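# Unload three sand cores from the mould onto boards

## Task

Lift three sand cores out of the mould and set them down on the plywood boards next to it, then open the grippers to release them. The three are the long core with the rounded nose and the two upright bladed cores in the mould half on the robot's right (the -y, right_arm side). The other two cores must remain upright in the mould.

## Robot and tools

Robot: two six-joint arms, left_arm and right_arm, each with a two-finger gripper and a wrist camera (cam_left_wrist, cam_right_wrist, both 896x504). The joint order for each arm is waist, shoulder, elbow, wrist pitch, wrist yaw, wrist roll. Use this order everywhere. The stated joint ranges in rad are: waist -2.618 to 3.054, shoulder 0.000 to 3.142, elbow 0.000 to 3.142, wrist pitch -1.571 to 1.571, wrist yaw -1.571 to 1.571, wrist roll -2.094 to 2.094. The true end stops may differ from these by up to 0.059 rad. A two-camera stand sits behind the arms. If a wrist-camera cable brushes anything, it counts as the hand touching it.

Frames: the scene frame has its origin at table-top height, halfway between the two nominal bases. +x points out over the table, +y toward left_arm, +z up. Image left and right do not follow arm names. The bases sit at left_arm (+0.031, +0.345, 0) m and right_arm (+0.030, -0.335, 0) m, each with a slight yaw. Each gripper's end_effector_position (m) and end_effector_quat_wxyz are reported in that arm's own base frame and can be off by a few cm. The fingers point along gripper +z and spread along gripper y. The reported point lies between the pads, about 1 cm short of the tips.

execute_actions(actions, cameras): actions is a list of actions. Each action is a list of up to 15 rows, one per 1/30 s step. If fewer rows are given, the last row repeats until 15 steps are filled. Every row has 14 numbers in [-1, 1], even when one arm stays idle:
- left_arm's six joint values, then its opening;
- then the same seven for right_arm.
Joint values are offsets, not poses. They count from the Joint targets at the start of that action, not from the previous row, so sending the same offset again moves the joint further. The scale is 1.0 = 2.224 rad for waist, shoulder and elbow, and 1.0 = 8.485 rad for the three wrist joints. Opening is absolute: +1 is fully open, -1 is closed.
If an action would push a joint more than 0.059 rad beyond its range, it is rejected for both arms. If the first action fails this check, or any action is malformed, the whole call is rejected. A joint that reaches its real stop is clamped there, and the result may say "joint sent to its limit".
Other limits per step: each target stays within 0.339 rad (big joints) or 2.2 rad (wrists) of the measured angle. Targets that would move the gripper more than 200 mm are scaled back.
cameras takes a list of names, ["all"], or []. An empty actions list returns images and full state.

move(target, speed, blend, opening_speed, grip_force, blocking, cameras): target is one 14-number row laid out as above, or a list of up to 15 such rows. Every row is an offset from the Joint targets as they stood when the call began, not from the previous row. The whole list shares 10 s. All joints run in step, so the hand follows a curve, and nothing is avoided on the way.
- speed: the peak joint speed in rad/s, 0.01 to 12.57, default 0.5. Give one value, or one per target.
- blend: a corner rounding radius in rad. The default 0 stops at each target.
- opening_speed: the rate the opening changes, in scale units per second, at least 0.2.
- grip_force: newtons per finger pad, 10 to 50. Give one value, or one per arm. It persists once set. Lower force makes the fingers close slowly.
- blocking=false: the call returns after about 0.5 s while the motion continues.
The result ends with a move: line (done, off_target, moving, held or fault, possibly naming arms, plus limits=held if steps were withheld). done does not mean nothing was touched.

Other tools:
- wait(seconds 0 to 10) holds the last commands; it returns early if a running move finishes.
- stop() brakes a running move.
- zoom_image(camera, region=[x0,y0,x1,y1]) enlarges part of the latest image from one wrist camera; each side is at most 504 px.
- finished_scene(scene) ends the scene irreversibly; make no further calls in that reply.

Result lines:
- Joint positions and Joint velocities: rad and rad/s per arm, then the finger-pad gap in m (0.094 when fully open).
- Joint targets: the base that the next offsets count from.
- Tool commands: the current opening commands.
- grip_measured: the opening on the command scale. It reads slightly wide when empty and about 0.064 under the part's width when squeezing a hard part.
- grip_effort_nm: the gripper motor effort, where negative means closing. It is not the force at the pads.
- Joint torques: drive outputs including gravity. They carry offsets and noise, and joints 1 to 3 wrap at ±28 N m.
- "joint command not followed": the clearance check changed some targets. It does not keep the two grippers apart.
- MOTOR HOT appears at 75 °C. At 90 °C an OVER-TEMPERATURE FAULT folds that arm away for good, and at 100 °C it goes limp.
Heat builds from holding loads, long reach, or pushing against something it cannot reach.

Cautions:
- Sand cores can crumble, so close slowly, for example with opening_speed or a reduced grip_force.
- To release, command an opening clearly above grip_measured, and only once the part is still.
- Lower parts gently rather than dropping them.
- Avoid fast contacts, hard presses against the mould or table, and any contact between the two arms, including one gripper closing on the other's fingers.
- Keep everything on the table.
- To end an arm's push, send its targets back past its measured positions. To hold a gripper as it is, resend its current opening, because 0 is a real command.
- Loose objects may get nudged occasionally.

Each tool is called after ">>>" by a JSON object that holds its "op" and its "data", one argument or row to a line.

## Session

>>> {"op": "execute_actions", "data": {
  "actions": []
}}

Scene clock: 0.00 s.
left_arm: end_effector_position=(+0.3491, -0.0518, +0.2090) grip_measured=+1.000 grip_effort_nm=n/a end_effector_quat_wxyz=(+0.533, -0.007, +0.815, -0.226) | right_arm: end_effector_position=(+0.3047, +0.0784, +0.1820) grip_measured=+1.000 grip_effort_nm=n/a end_effector_quat_wxyz=(+0.477, +0.034, +0.863, +0.162)
Joint positions: left_arm=[0.064 1.008 0.577 0.059 0.429 -0.249 0.094] | right_arm=[0.21 0.845 0.563 -0.234 -0.068 0.329 0.094]
Joint velocities: within noise
Joint torques (N m): no reading
Heat: left arm: 36 °C; right arm: 33 °C.
Joint targets: left_arm=[0.064 1.000 0.586 0.063 0.431 -0.247] | right_arm=[0.210 0.838 0.575 -0.230 -0.068 0.327]
Tool commands: left_gripper/opening=+1.0 right_gripper/opening=+1.0

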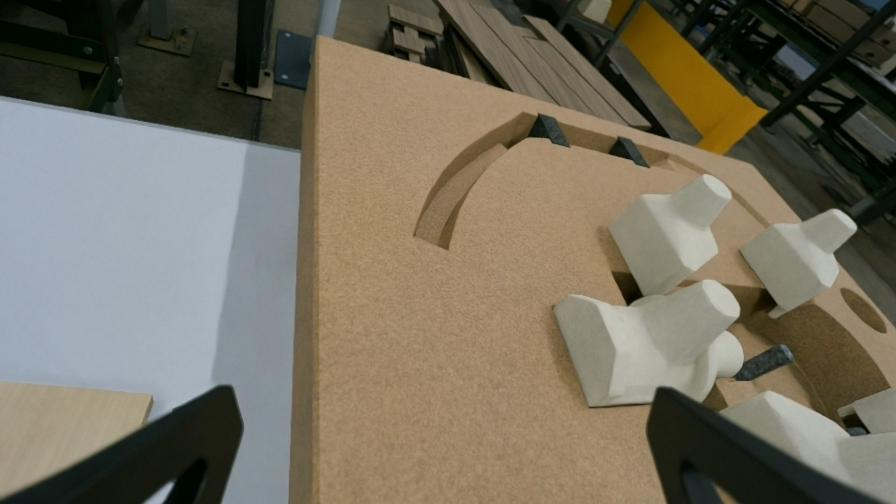

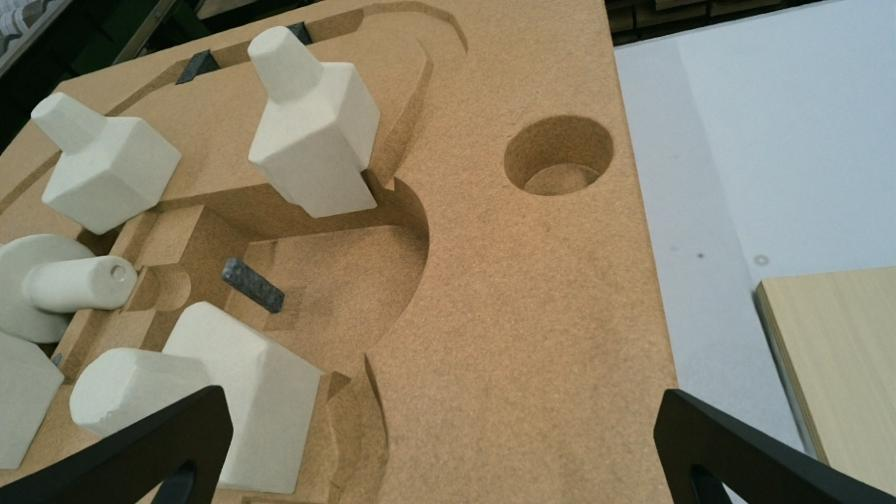

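>>> {"op": "move", "data": {
  "target": [-0.1412,0.4047,0.7707,-0.1842,-0.0508,0.0291,1,0.0764,0.4775,0.7756,-0.1497,0.008,-0.0385,1],
  "speed": 1.2,
  "cameras": ["all"]
}}

Scene clock: 8.50 s.
left_arm: end_effector_position=(+0.4051, -0.1023, +0.2966) grip_measured=+1.000 grip_effort_nm=0.03 end_effector_quat_wxyz=(+0.232, +0.117, +0.965, -0.034) | right_arm: end_effector_position=(+0.3906, +0.1560, +0.2912) grip_measured=+1.000 grip_effort_nm=0.03 end_effector_quat_wxyz=(+0.225, -0.179, +0.957, +0.047)
Joint positions: left_arm=[-0.246 1.882 2.277 -1.493 0.009 -0.006 0.094] | right_arm=[0.374 1.892 2.271 -1.487 -0.007 0.006 0.094]
Joint torques (N m): left_arm=[-0.27 -6.46 6.16 1.24 -0.09 -0.01] | right_arm=[0.4 -7.02 7.06 0.69 0.06 -0.12]
Heat: left arm: 37 °C; right arm: 35 °C.
Joint targets: left_arm=[-0.250 1.900 2.300 -1.500 0.000 0.000] | right_arm=[0.379 1.900 2.300 -1.500 0.000 0.000]
move: done

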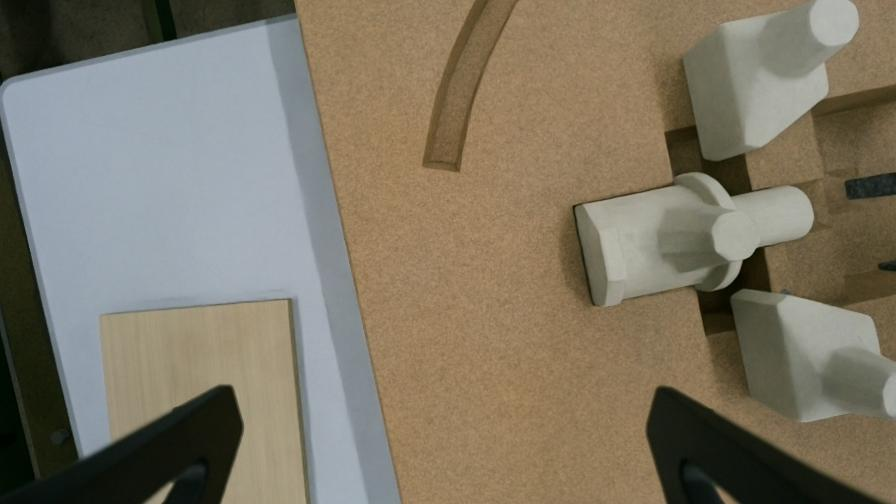

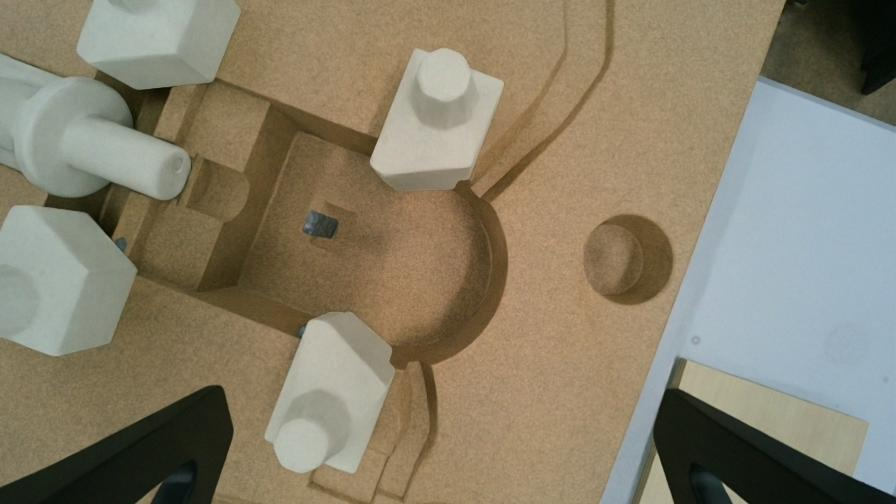

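>>> {"op": "move", "data": {
  "target": [-0.0229,-0.0985,-0.3824,0.0945,0.0577,0.0662,0.15,-0.1858,-0.0842,-0.44,0.0322,-0.1233,-0.1916,0.4],
  "speed": 1.0,
  "cameras": ["all"]
}}

Scene clock: 58.77 s.
left_arm: end_effector_position=(+0.3986, -0.2045, +0.1827) grip_measured=+0.152 grip_effort_nm=-0.06 end_effector_quat_wxyz=(+0.311, +0.443, +0.820, -0.183) | right_arm: end_effector_position=(+0.3040, +0.1447, +0.1696) grip_measured=+0.403 grip_effort_nm=-0.13 end_effector_quat_wxyz=(-0.328, +0.608, -0.630, -0.356)
Joint positions: left_arm=[-0.294 1.719 1.458 -0.714 0.467 0.551 0.054] | right_arm=[-0.03 1.743 1.33 -1.242 -1.009 -1.611 0.066]
Joint torques (N m): left_arm=[-0.54 -10.43 4.77 1.64 0.53 0.1] | right_arm=[-0.14 -9.13 4.3 0.13 -0.76 -0.19]
Heat: left arm: 37 °C; right arm: 36 °C.
Joint targets: left_arm=[-0.301 1.681 1.450 -0.699 0.489 0.562] | right_arm=[-0.034 1.713 1.322 -1.227 -1.046 -1.626]
move: off_target (left_arm, right_arm); left_arm: the shoulder is farthest, 0.038 rad from its target; right_arm: the wrist yaw is farthest, 0.037 rad from its target

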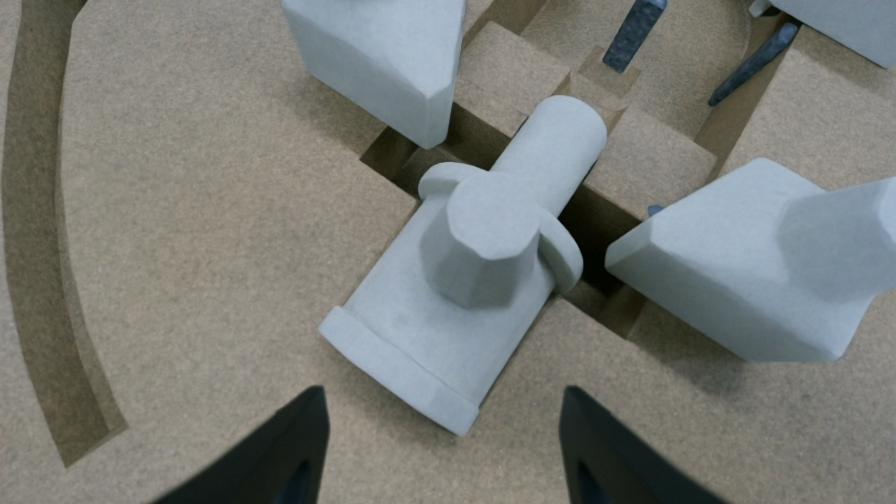

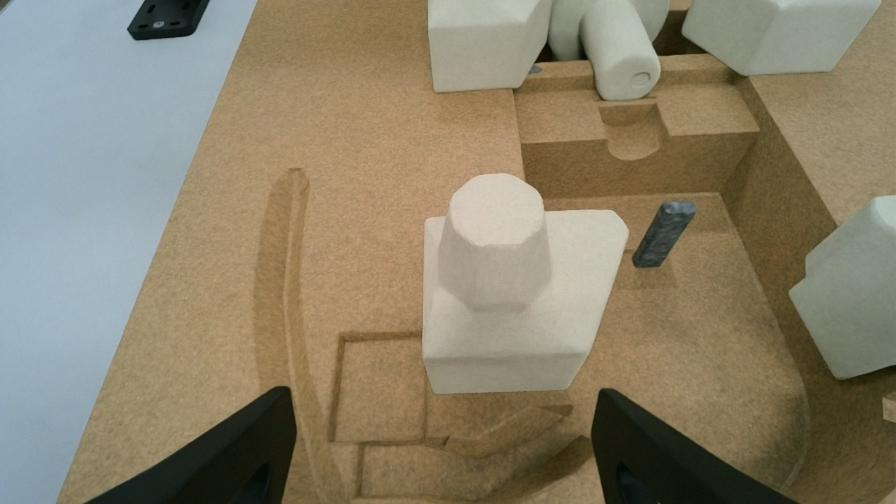

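>>> {"op": "move", "data": {
  "target": [-0.0509,0.0458,-0.0096,0.0198,-0.0082,-0.0118,0.1,0.0675,0.0071,-0.0292,0.0398,0.0014,0.0351,0.4],
  "speed": 0.4,
  "cameras": ["all"]
}}

Scene clock: 78.00 s.
left_arm: end_effector_position=(+0.4046, -0.2546, +0.1732) grip_measured=+0.102 grip_effort_nm=-0.06 end_effector_quat_wxyz=(+0.336, +0.454, +0.804, -0.186) | right_arm: end_effector_position=(+0.3222, +0.1908, +0.1565) grip_measured=+0.403 grip_effort_nm=-0.12 end_effector_quat_wxyz=(-0.342, +0.609, -0.625, -0.348)
Joint positions: left_arm=[-0.41 1.768 1.436 -0.548 0.419 0.465 0.052] | right_arm=[0.112 1.743 1.267 -0.907 -1.01 -1.328 0.066]
Joint torques (N m): left_arm=[-0.25 -6.99 4.93 1.81 0.24 -0.11] | right_arm=[0.39 -8.06 4.44 0.53 -0.65 -0.03]
Heat: left arm: 37 °C; right arm: 36 °C.
Joint targets: left_arm=[-0.415 1.783 1.428 -0.530 0.420 0.462] | right_arm=[0.116 1.729 1.257 -0.889 -1.034 -1.328]
move: done

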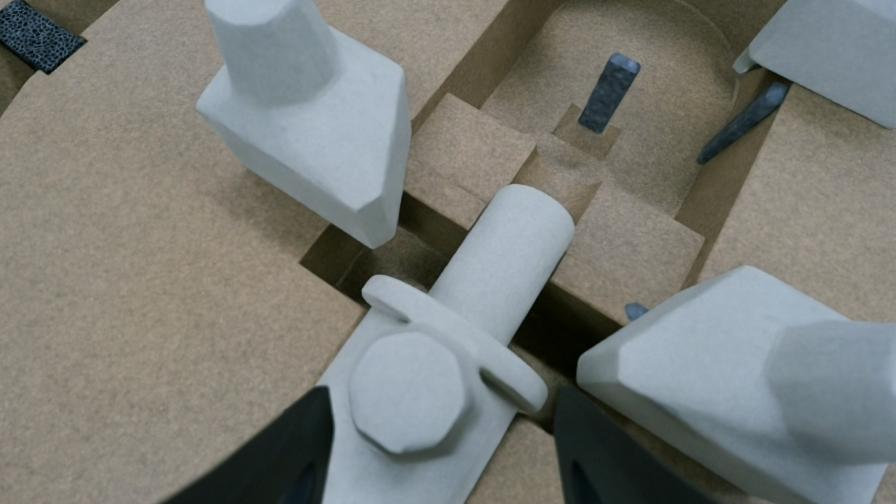

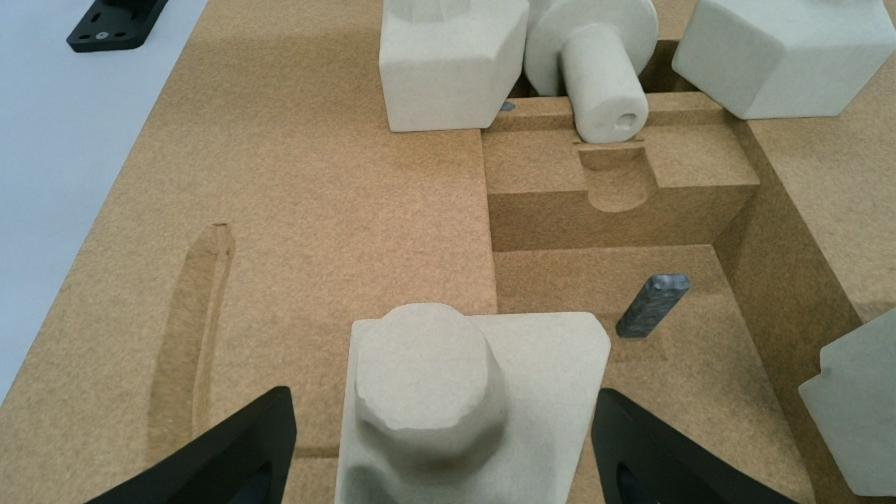

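>>> {"op": "move", "data": {
  "target": [0.0081,0.0054,-0.0243,0.0074,0,0,0.1,0,0,0,0,0,0,-0.6],
  "speed": 0.2,
  "opening_speed": 0.8,
  "grip_force": [45,48],
  "cameras": ["all"]
}}

Scene clock: 87.43 s.
left_arm: end_effector_position=(+0.4064, -0.2525, +0.1565) grip_measured=+0.102 grip_effort_nm=-0.06 end_effector_quat_wxyz=(+0.336, +0.451, +0.806, -0.185) | right_arm: end_effector_position=(+0.3217, +0.1913, +0.1573) grip_measured=-0.352 grip_effort_nm=-0.94 end_effector_quat_wxyz=(-0.343, +0.606, -0.625, -0.352)
Joint positions: left_arm=[-0.404 1.778 1.383 -0.486 0.418 0.465 0.052] | right_arm=[0.112 1.743 1.267 -0.909 -1.016 -1.325 0.03]
Joint torques (N m): left_arm=[0.65 -6.93 4.83 1.82 0.26 -0.09] | right_arm=[0.39 -8.08 4.45 0.55 -0.59 -0.08]
Heat: left arm: 37 °C; right arm: 36 °C.
Joint targets: left_arm=[-0.397 1.795 1.375 -0.468 0.420 0.462] | right_arm=[0.116 1.729 1.256 -0.890 -1.034 -1.328]
grip_force (N): 45, 48
move: done

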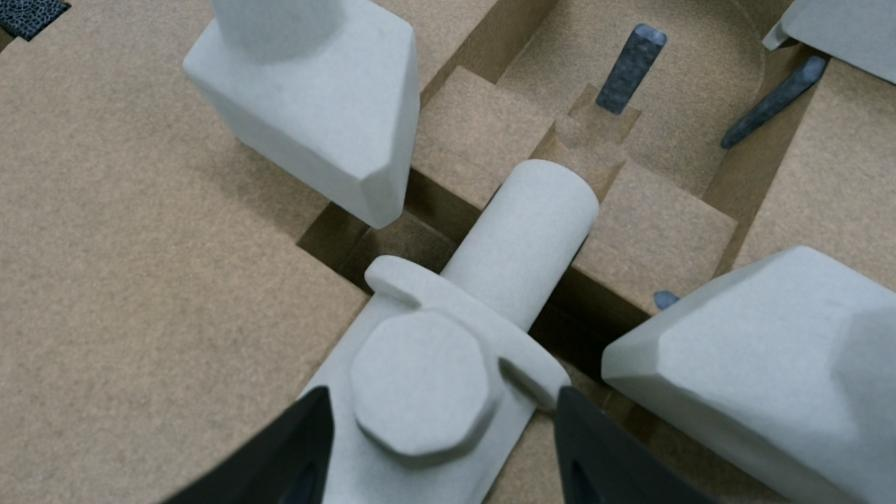

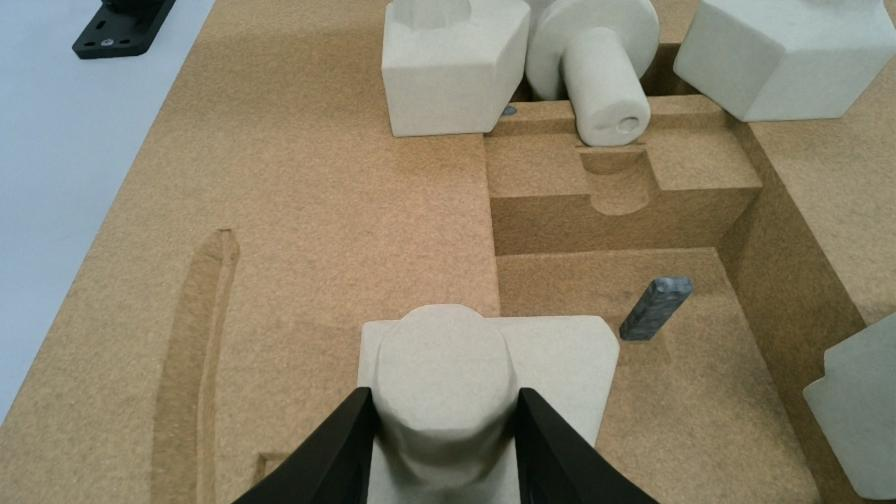

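>>> {"op": "move", "data": {
  "target": [
    [0,0,0,0,0,0,-0.6,0,0,0,0,0,0,-0.6],
    [0,-0.0025,0.0945,-0.014,0.007,0,-0.6,0,-0.0085,0.0825,-0.0206,-0.006,0,-0.6],
    [0,0.0148,0.2147,-0.0406,0.007,0,-0.6,0,0,0.1906,-0.0466,-0.006,0,-0.6]
  ],
  "speed": [0.2,0.25,0.4],
  "blend": [0,0.03,0],
  "opening_speed": 0.8,
  "cameras": ["all"]
}}

Scene clock: 105.33 s.
left_arm: end_effector_position=(+0.4104, -0.2533, +0.2353) grip_measured=-0.354 grip_effort_nm=-0.90 end_effector_quat_wxyz=(+0.313, +0.449, +0.815, -0.189) | right_arm: end_effector_position=(+0.3261, +0.1900, +0.2472) grip_measured=-0.353 grip_effort_nm=-0.97 end_effector_quat_wxyz=(-0.336, +0.607, -0.631, -0.347)
Joint positions: left_arm=[-0.401 1.837 1.798 -0.893 0.422 0.464 0.03] | right_arm=[0.112 1.743 1.638 -1.285 -0.997 -1.323 0.03]
Joint torques (N m): left_arm=[0.44 -9.11 9.87 2.42 0.93 -0.1] | right_arm=[0.39 -8.13 8.69 0.36 -1.25 -0.09]
Heat: left arm: 38 °C; right arm: 36 °C.
Joint targets: left_arm=[-0.396 1.828 1.852 -0.812 0.479 0.462] | right_arm=[0.116 1.729 1.681 -1.285 -1.085 -1.328]
grip_force (N): 45, 48
move: off_target (left_arm, right_arm); left_arm: the wrist pitch is farthest, 0.080 rad from its target; right_arm: the wrist yaw is farthest, 0.087 rad from its target

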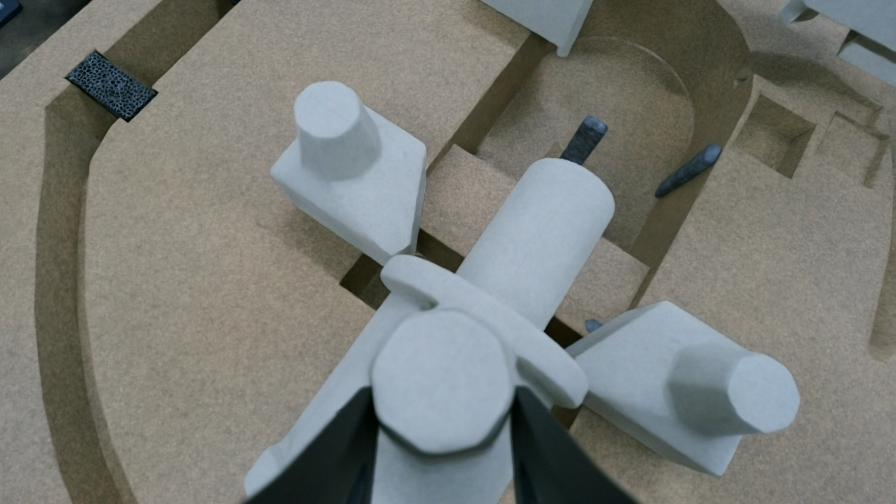

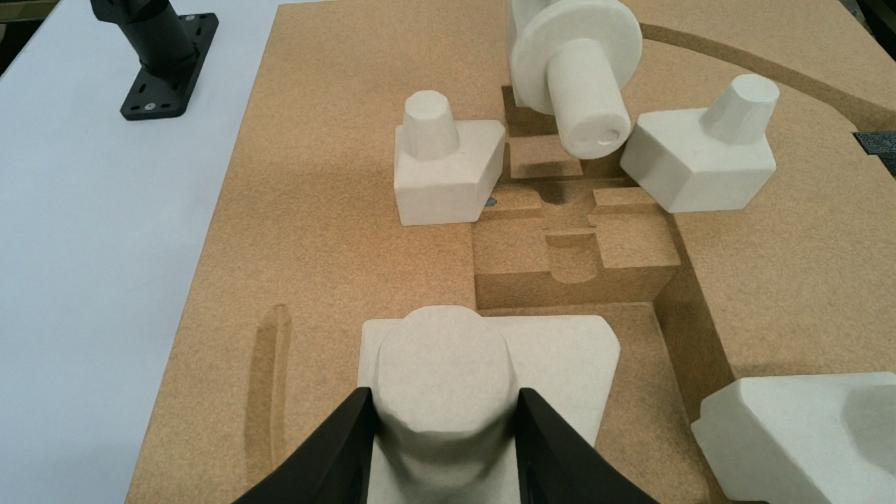

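>>> {"op": "move", "data": {
  "target": [
    [0.1331,-0.1025,-0.104,0.0073,-0.0211,-0.0191,-0.6,-0.1331,-0.013,0.0625,-0.0295,0.0666,0.0787,-0.6],
    [0.3763,-0.3476,-0.4514,0.0491,-0.0565,-0.0545,-0.6,-0.2639,-0.0333,-0.0544,-0.0296,0.1279,0.1565,-0.6]
  ],
  "speed": 0.7,
  "blend": [0.15,0],
  "cameras": ["all"]
}}

Scene clock: 134.37 s.
left_arm: end_effector_position=(+0.2976, +0.1398, +0.1658) grip_measured=-0.354 grip_effort_nm=-0.90 end_effector_quat_wxyz=(+0.368, -0.198, +0.905, +0.082) | right_arm: end_effector_position=(+0.2541, -0.1255, +0.1558) grip_measured=-0.356 grip_effort_nm=-0.96 end_effector_quat_wxyz=(-0.041, +0.229, +0.973, +0.015)
Joint positions: left_arm=[0.437 1.106 0.828 -0.519 0.001 0.005 0.03] | right_arm=[-0.469 1.701 1.56 -1.516 -0.011 -0.008 0.03]
Joint torques (N m): left_arm=[0.32 -6.6 7.3 3.11 0 -0.13] | right_arm=[-0.09 -10.07 4.93 -0.21 0.09 0.02]
Heat: left arm: 41 °C; right arm: 36 °C.
Joint targets: left_arm=[0.440 1.055 0.848 -0.395 0.000 0.000] | right_arm=[-0.471 1.655 1.560 -1.536 0.000 0.000]
grip_force (N): 45, 48
move: off_target (left_arm, right_arm); left_arm: the wrist pitch is farthest, 0.124 rad from its target; right_arm: the shoulder is farthest, 0.046 rad from its target

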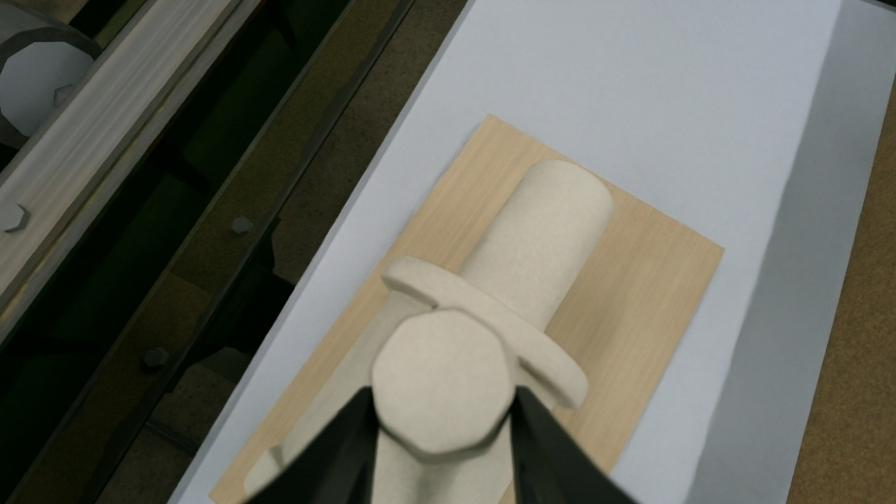

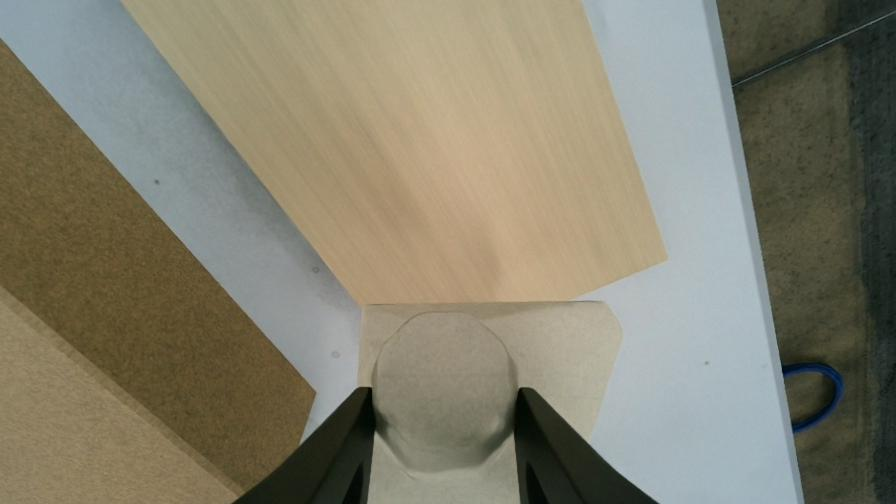

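>>> {"op": "move", "data": {
  "target": [
    [0,0.0085,-0.0683,0.0202,0,0,-0.6,0,0.0832,-0.0607,0.0042,0,0,-0.6],
    [0,0.0121,-0.0967,0.0285,0,0,-0.6,0,0.0922,-0.0809,0.0107,0,0,-0.6]
  ],
  "speed": [0.35,0.1],
  "blend": [0.02,0],
  "cameras": ["all"]
}}

Scene clock: 168.70 s.
left_arm: end_effector_position=(+0.2982, +0.1401, +0.1227) grip_measured=-0.354 grip_effort_nm=-0.90 end_effector_quat_wxyz=(+0.388, -0.197, +0.896, +0.086) | right_arm: end_effector_position=(+0.2337, -0.1153, +0.0760) grip_measured=-0.357 grip_effort_nm=-0.96 end_effector_quat_wxyz=(-0.155, +0.227, +0.961, +0.043)
Joint positions: left_arm=[0.437 1.106 0.623 -0.269 0.001 0.004 0.03] | right_arm=[-0.469 1.857 1.385 -1.42 -0.01 -0.007 0.03]
Joint torques (N m): left_arm=[0.27 -4.42 6.28 3.09 0.01 -0.11] | right_arm=[-0.17 -6.94 4.15 -0.66 0.08 0.05]
Heat: left arm: 47 °C; right arm: 39 °C.
Joint targets: left_arm=[0.440 1.081 0.633 -0.154 0.000 0.000] | right_arm=[-0.471 1.860 1.380 -1.445 0.000 0.000]
grip_force (N): 45, 48
move: off_target (left_arm); left_arm: the wrist pitch is farthest, 0.116 rad from its target

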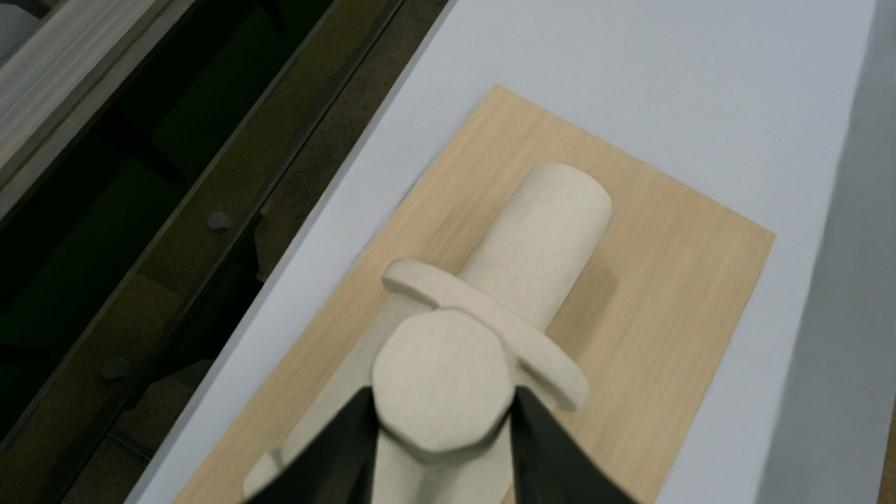

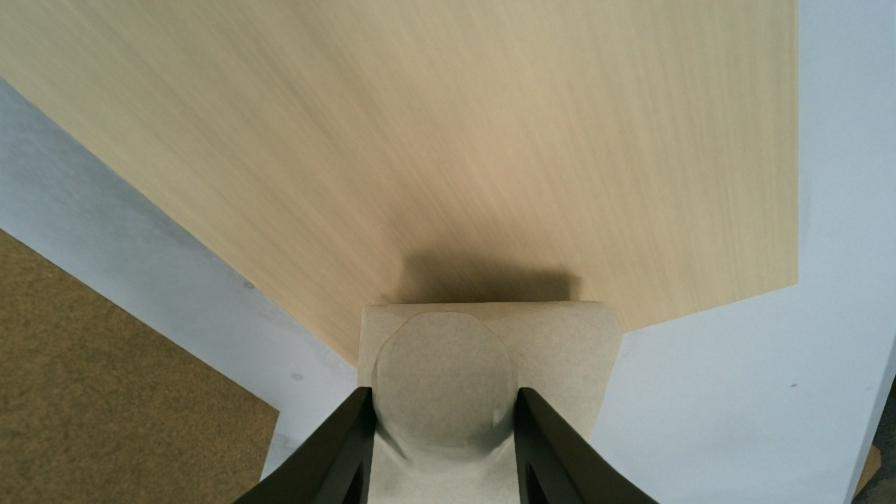

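>>> {"op": "move", "data": {
  "target": [0,0.009,-0.018,0.005,0,0,-0.6,0,0.0405,0.0261,0,0,0,-0.6],
  "speed": 0.1,
  "cameras": ["all"]
}}

Scene clock: 172.93 s.
left_arm: end_effector_position=(+0.3022, +0.1419, +0.1222) grip_measured=-0.354 grip_effort_nm=-0.91 end_effector_quat_wxyz=(+0.405, -0.195, +0.889, +0.090) | right_arm: end_effector_position=(+0.2364, -0.1185, +0.0625) grip_measured=-0.357 grip_effort_nm=-0.96 end_effector_quat_wxyz=(-0.182, +0.227, +0.956, +0.044)
Joint positions: left_arm=[0.437 1.106 0.592 -0.2 0.001 0.004 0.03] | right_arm=[-0.469 1.936 1.416 -1.427 -0.001 -0.003 0.03]
Joint torques (N m): left_arm=[0.25 -2.88 5.65 2.81 0 -0.11] | right_arm=[-0.16 -6.56 6.08 -0.68 -0.01 -0.01]
Heat: left arm: 48 °C; right arm: 39 °C.
Joint targets: left_arm=[0.440 1.101 0.593 -0.111 0.000 0.000] | right_arm=[-0.471 1.950 1.438 -1.445 0.000 0.000]
grip_force (N): 45, 48
move: off_target (left_arm); left_arm: the wrist pitch is farthest, 0.088 rad from its target

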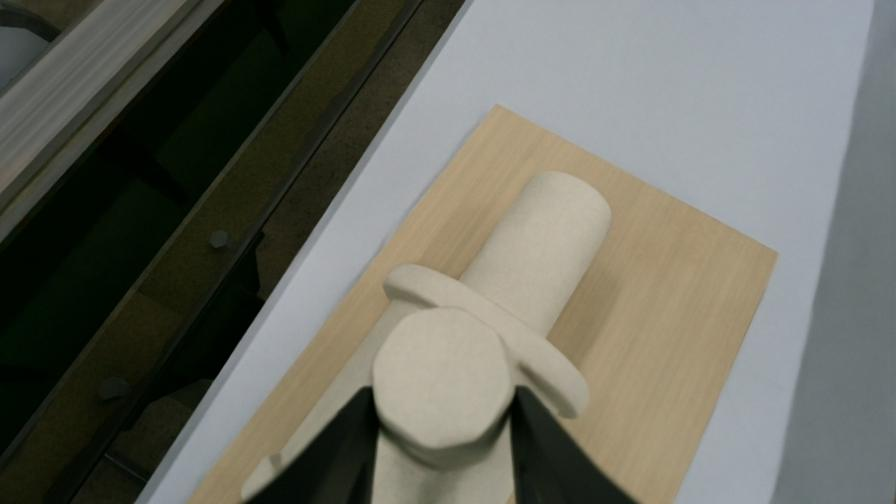

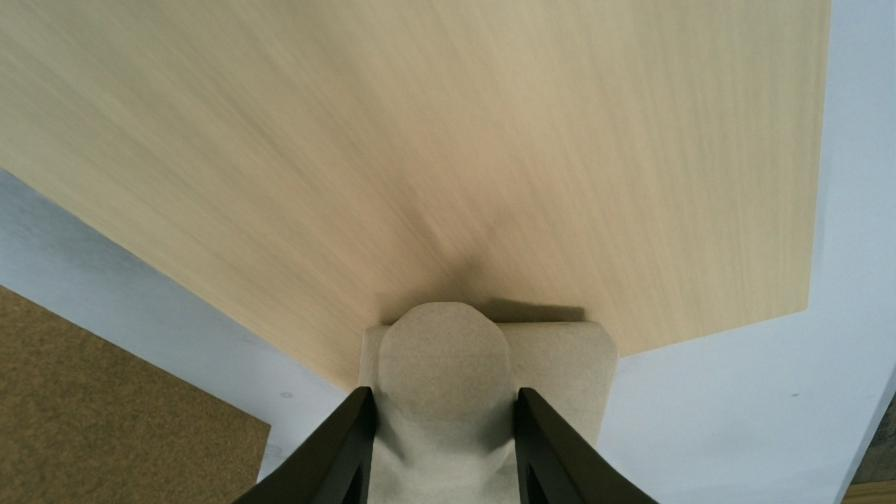

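>>> {"op": "move", "data": {
  "target": [
    [0,0,0,-0.0082,0,0,-0.6,0,0.0315,0.0193,0.0006,0,0,-0.6],
    [0,0,0,-0.0082,0,0,0.15,0,0.0315,0.0193,0.0006,0,0,-0.6]
  ],
  "speed": 0.12,
  "opening_speed": 0.6,
  "cameras": ["all"]
}}

Scene clock: 181.13 s.
left_arm: end_effector_position=(+0.3018, +0.1417, +0.1217) grip_measured=+0.148 grip_effort_nm=0.13 end_effector_quat_wxyz=(+0.404, -0.195, +0.889, +0.090) | right_arm: end_effector_position=(+0.2413, -0.1212, +0.0551) grip_measured=-0.357 grip_effort_nm=-0.96 end_effector_quat_wxyz=(-0.200, +0.228, +0.952, +0.048)
Joint positions: left_arm=[0.437 1.106 0.592 -0.202 0.001 0.003 0.054] | right_arm=[-0.469 2.001 1.462 -1.446 0 0.002 0.03]
Joint torques (N m): left_arm=[0.25 -2.89 5.65 2.08 0.01 -0.11] | right_arm=[-0.17 -6.53 5.76 -0.52 -0.01 -0.07]
Heat: left arm: 49 °C; right arm: 38 °C.
Joint targets: left_arm=[0.440 1.101 0.593 -0.181 0.000 -0.001] | right_arm=[-0.471 2.020 1.481 -1.440 0.000 0.000]
grip_force (N): 45, 48
move: done

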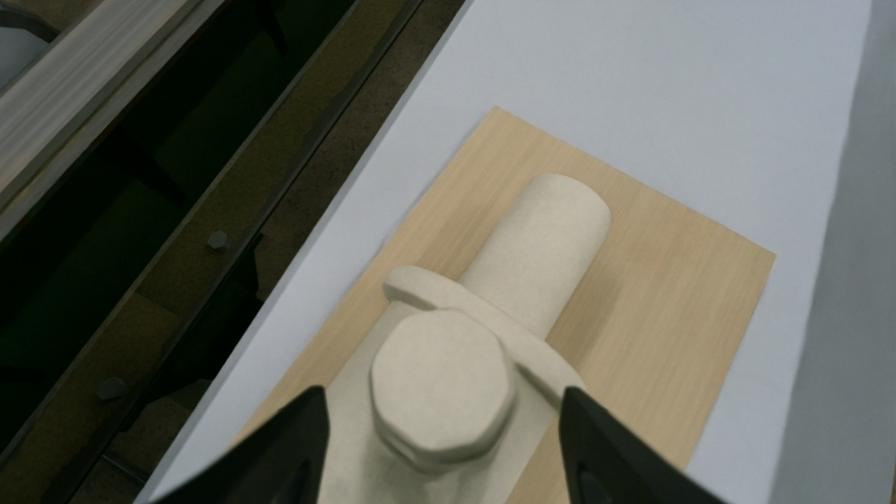

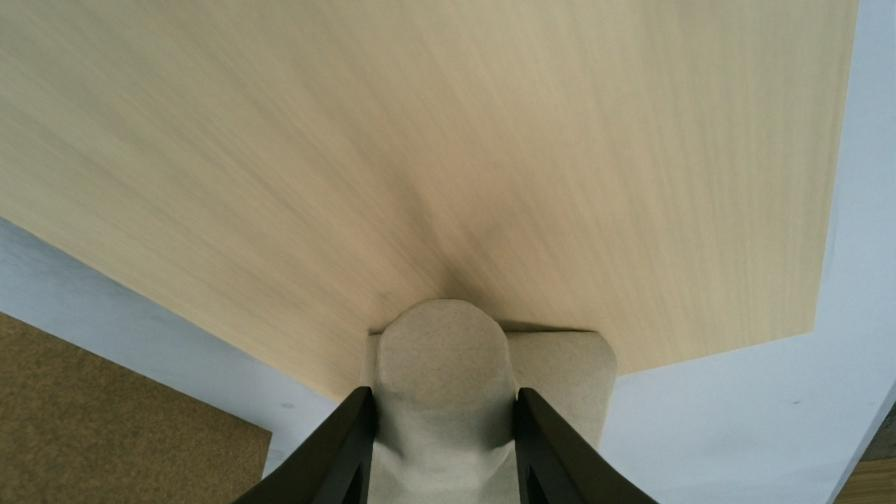

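>>> {"op": "move", "data": {
  "target": [
    [0,-0.12,0,0,0,0,0.35,0,0.027,0.0094,0.0015,0,0,-0.6]
  ],
  "speed": 0.25,
  "cameras": ["all"]
}}

Scene clock: 185.60 s.
left_arm: end_effector_position=(+0.2922, +0.1372, +0.2022) grip_measured=+0.348 grip_effort_nm=0.13 end_effector_quat_wxyz=(+0.517, -0.182, +0.829, +0.115) | right_arm: end_effector_position=(+0.2421, -0.1217, +0.0536) grip_measured=-0.357 grip_effort_nm=-0.96 end_effector_quat_wxyz=(-0.219, +0.228, +0.947, +0.052)
Joint positions: left_arm=[0.437 0.848 0.592 -0.199 0.001 0.003 0.063] | right_arm=[-0.469 2.043 1.501 -1.482 0 0.004 0.03]
Joint torques (N m): left_arm=[0.31 -2.07 5.9 2.3 0.03 -0.11] | right_arm=[-0.16 -5.41 4.23 -0.14 -0.01 -0.09]
Heat: left arm: 48 °C; right arm: 38 °C.
Joint targets: left_arm=[0.440 0.835 0.593 -0.181 0.000 -0.001] | right_arm=[-0.471 2.080 1.501 -1.427 0.000 0.000]
grip_force (N): 45, 48
move: off_target (right_arm); right_arm: the wrist pitch is farthest, 0.055 rad from its target

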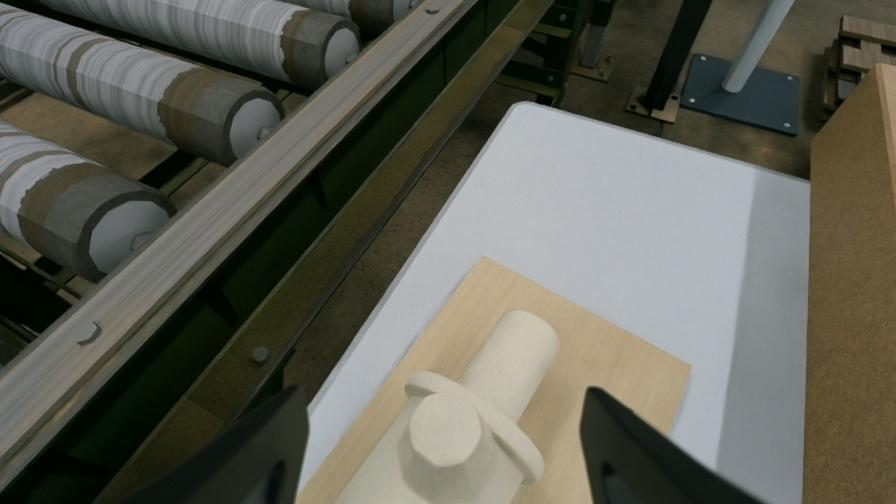

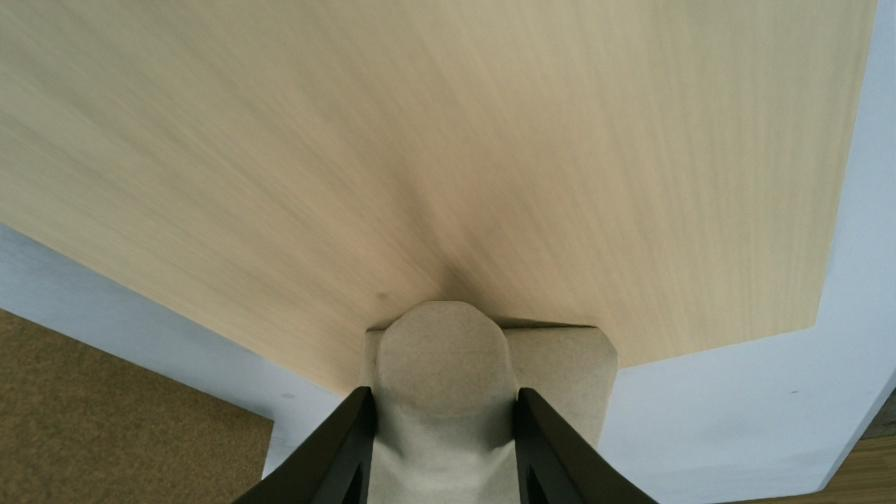

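>>> {"op": "move", "data": {
  "target": [-0.7644,-0.0661,0.1344,-0.0438,0,0,0.35,0,-0.008,0,-0.0055,0,0,0.3],
  "speed": 0.9,
  "opening_speed": 0.5,
  "cameras": ["all"]
}}

Scene clock: 196.87 s.
left_arm: end_effector_position=(+0.0892, -0.2671, +0.2949) grip_measured=+0.348 grip_effort_nm=0.12 end_effector_quat_wxyz=(+0.454, +0.487, +0.671, -0.327) | right_arm: end_effector_position=(+0.2448, -0.1230, +0.0460) grip_measured=+0.297 grip_effort_nm=0.18 end_effector_quat_wxyz=(-0.219, +0.228, +0.947, +0.052)
Joint positions: left_arm=[-1.252 0.697 0.867 -0.552 0 0.003 0.063] | right_arm=[-0.469 2.065 1.501 -1.462 0 0.004 0.061]
Joint torques (N m): left_arm=[-0.55 -0.42 7.6 2.12 0.03 -0.09] | right_arm=[-0.16 -8.57 4.18 -0.75 -0.01 -0.1]
Heat: left arm: 47 °C; right arm: 37 °C.
Joint targets: left_arm=[-1.260 0.688 0.892 -0.553 0.000 0.000] | right_arm=[-0.471 2.062 1.501 -1.474 0.000 0.000]
grip_force (N): 45, 48
move: done

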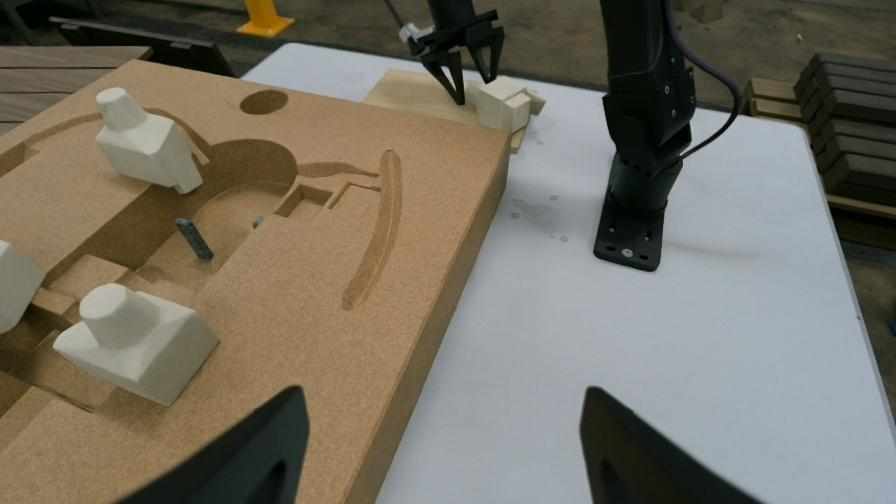

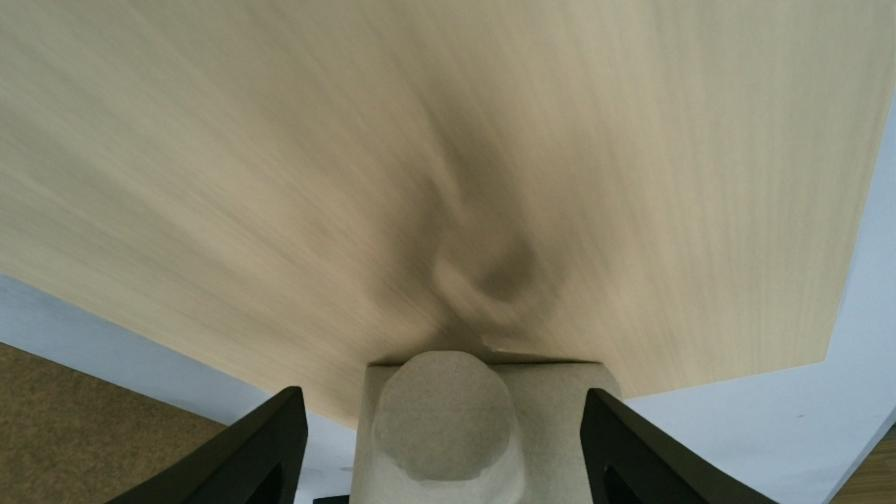

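>>> {"op": "move", "data": {
  "target": [
    [0,0,0,0,0,0,0.35,0,-0.1808,0.09,0,0,0,0.3],
    [0,0,0,0,0,0,0.35,0.4844,-0.1698,-0.1408,0.16,0.0608,0.0393,0.4]
  ],
  "speed": [0.5,0.9],
  "blend": [0.08,0],
  "cameras": ["all"]
}}

Scene clock: 214.67 s.
left_arm: end_effector_position=(+0.0891, -0.2670, +0.2948) grip_measured=+0.348 grip_effort_nm=0.12 end_effector_quat_wxyz=(+0.454, +0.487, +0.671, -0.327) | right_arm: end_effector_position=(+0.4413, +0.2040, +0.1884) grip_measured=+0.397 grip_effort_nm=0.18 end_effector_quat_wxyz=(+0.494, -0.011, +0.869, +0.001)
Joint positions: left_arm=[-1.252 0.697 0.867 -0.553 0 0.003 0.063] | right_arm=[0.611 1.677 1.199 -0.144 0.502 0.322 0.066]
Joint torques (N m): left_arm=[-0.54 -0.4 7.64 2.17 0.03 -0.12] | right_arm=[-0.34 -6.65 5.37 1.55 0.27 0.09]
Heat: left arm: 46 °C; right arm: 37 °C.
Joint targets: left_arm=[-1.260 0.688 0.892 -0.553 0.000 0.000] | right_arm=[0.607 1.685 1.188 -0.117 0.516 0.334]
grip_force (N): 45, 48
move: done

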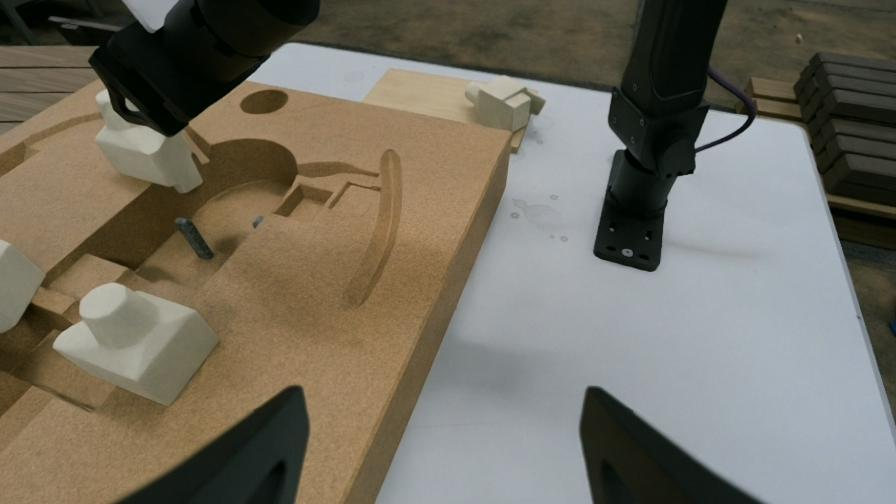

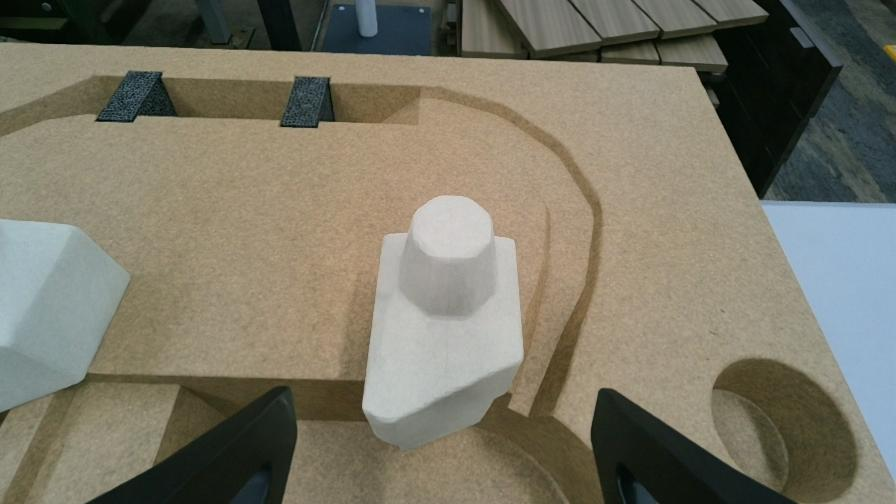

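>>> {"op": "move", "data": {
  "target": [0,0,0,0,0,0,0.35,-0.0385,0.0933,0.0459,0.0156,-0.0083,-0.0064,0.4],
  "speed": 0.35,
  "cameras": ["cam_right_wrist"]
}}

Scene clock: 222.60 s.
left_arm: end_effector_position=(+0.0891, -0.2670, +0.2948) grip_measured=+0.348 grip_effort_nm=0.12 end_effector_quat_wxyz=(+0.454, +0.487, +0.671, -0.327) | right_arm: end_effector_position=(+0.4888, +0.1978, +0.1365) grip_measured=+0.397 grip_effort_nm=0.18 end_effector_quat_wxyz=(+0.480, -0.010, +0.877, -0.008)
Joint positions: left_arm=[-1.252 0.697 0.867 -0.553 0 0.003 0.063] | right_arm=[0.53 1.882 1.258 -0.016 0.445 0.281 0.066]
Joint torques (N m): left_arm=[-0.59 -0.44 7.57 2.15 0.02 -0.11] | right_arm=[-0.79 -7.9 8.49 1.58 0.12 -0.05]
Heat: left arm: 46 °C; right arm: 36 °C.
Joint targets: left_arm=[-1.260 0.688 0.892 -0.553 0.000 0.000] | right_arm=[0.521 1.892 1.291 0.016 0.446 0.279]
grip_force (N): 45, 48
move: done
Images, in order (width x height): cam_right_wrist 896x504.

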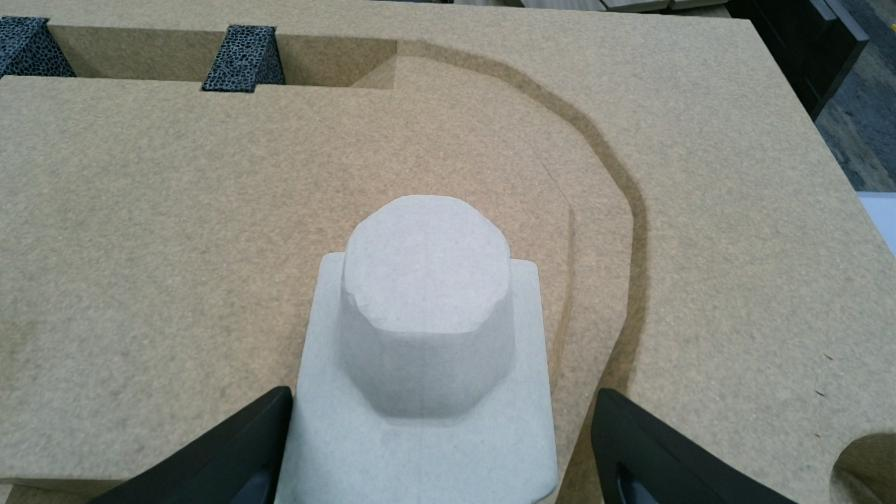

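>>> {"op": "move", "data": {
  "target": [0,0,0,0,0,0,0.35,-0.0027,0.0085,0.0445,-0.0094,0,0,0.4],
  "speed": 0.2,
  "cameras": ["cam_right_wrist"]
}}

Scene clock: 230.80 s.
left_arm: end_effector_position=(+0.0891, -0.2670, +0.2948) grip_measured=+0.348 grip_effort_nm=0.12 end_effector_quat_wxyz=(+0.454, +0.487, +0.671, -0.327) | right_arm: end_effector_position=(+0.5042, +0.2021, +0.1627) grip_measured=+0.397 grip_effort_nm=0.18 end_effector_quat_wxyz=(+0.495, -0.002, +0.869, -0.002)
Joint positions: left_arm=[-1.252 0.697 0.867 -0.553 0 0.003 0.063] | right_arm=[0.523 1.896 1.357 -0.061 0.445 0.281 0.066]
Joint torques (N m): left_arm=[-0.57 -0.47 7.57 2.17 0.01 -0.11] | right_arm=[-0.68 -7.83 8.68 1.31 0.11 -0.06]
Heat: left arm: 46 °C; right arm: 37 °C.
Joint targets: left_arm=[-1.260 0.688 0.892 -0.553 0.000 0.000] | right_arm=[0.515 1.911 1.390 -0.064 0.446 0.279]
grip_force (N): 45, 48
move: done
Images, in order (width x height): cam_right_wrist 896x504.

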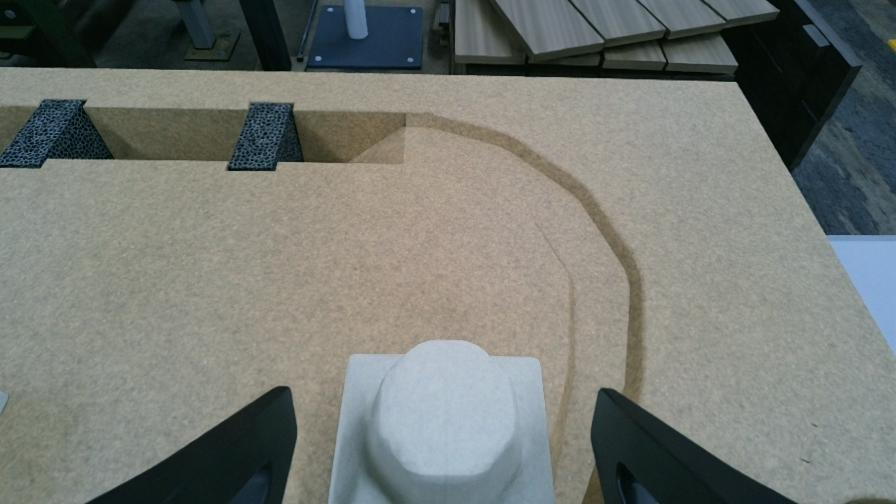

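>>> {"op": "move", "data": {
  "target": [0,0,0,0,0,0,0.35,0,-0.0319,-0.0346,0.0019,0,0,0.4],
  "speed": 0.2,
  "cameras": ["cam_right_wrist"]
}}

Scene clock: 238.20 s.
left_arm: end_effector_position=(+0.0891, -0.2670, +0.2948) grip_measured=+0.348 grip_effort_nm=0.12 end_effector_quat_wxyz=(+0.454, +0.487, +0.671, -0.327) | right_arm: end_effector_position=(+0.4972, +0.1981, +0.1568) grip_measured=+0.397 grip_effort_nm=0.18 end_effector_quat_wxyz=(+0.489, -0.004, +0.873, -0.006)
Joint positions: left_arm=[-1.252 0.697 0.867 -0.553 0 0.003 0.063] | right_arm=[0.523 1.878 1.322 -0.062 0.445 0.281 0.066]
Joint torques (N m): left_arm=[-0.53 -0.43 7.58 2.16 0.02 -0.11] | right_arm=[-0.69 -11.95 5.3 1.43 0.12 -0.06]
Heat: left arm: 46 °C; right arm: 37 °C.
Joint targets: left_arm=[-1.260 0.688 0.892 -0.553 0.000 0.000] | right_arm=[0.515 1.840 1.313 -0.048 0.446 0.279]
grip_force (N): 45, 48
move: off_target (right_arm); right_arm: the shoulder is farthest, 0.038 rad from its target
Images, in order (width x height): cam_right_wrist 896x504.

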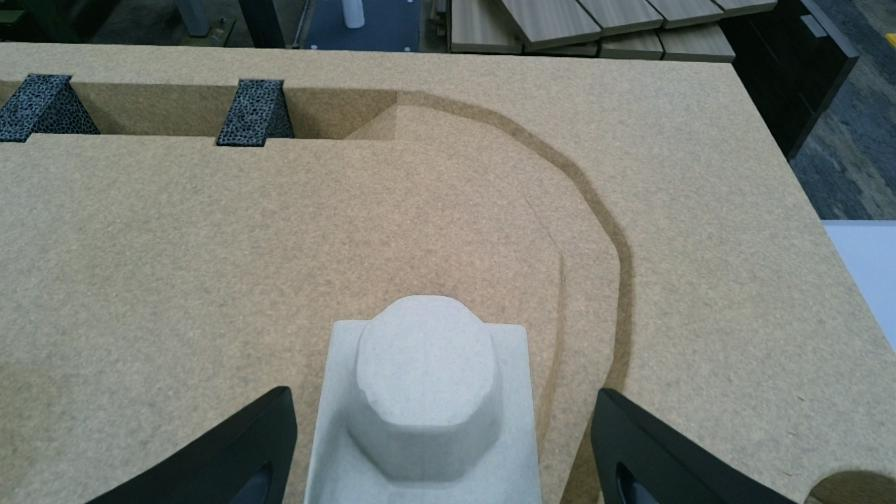

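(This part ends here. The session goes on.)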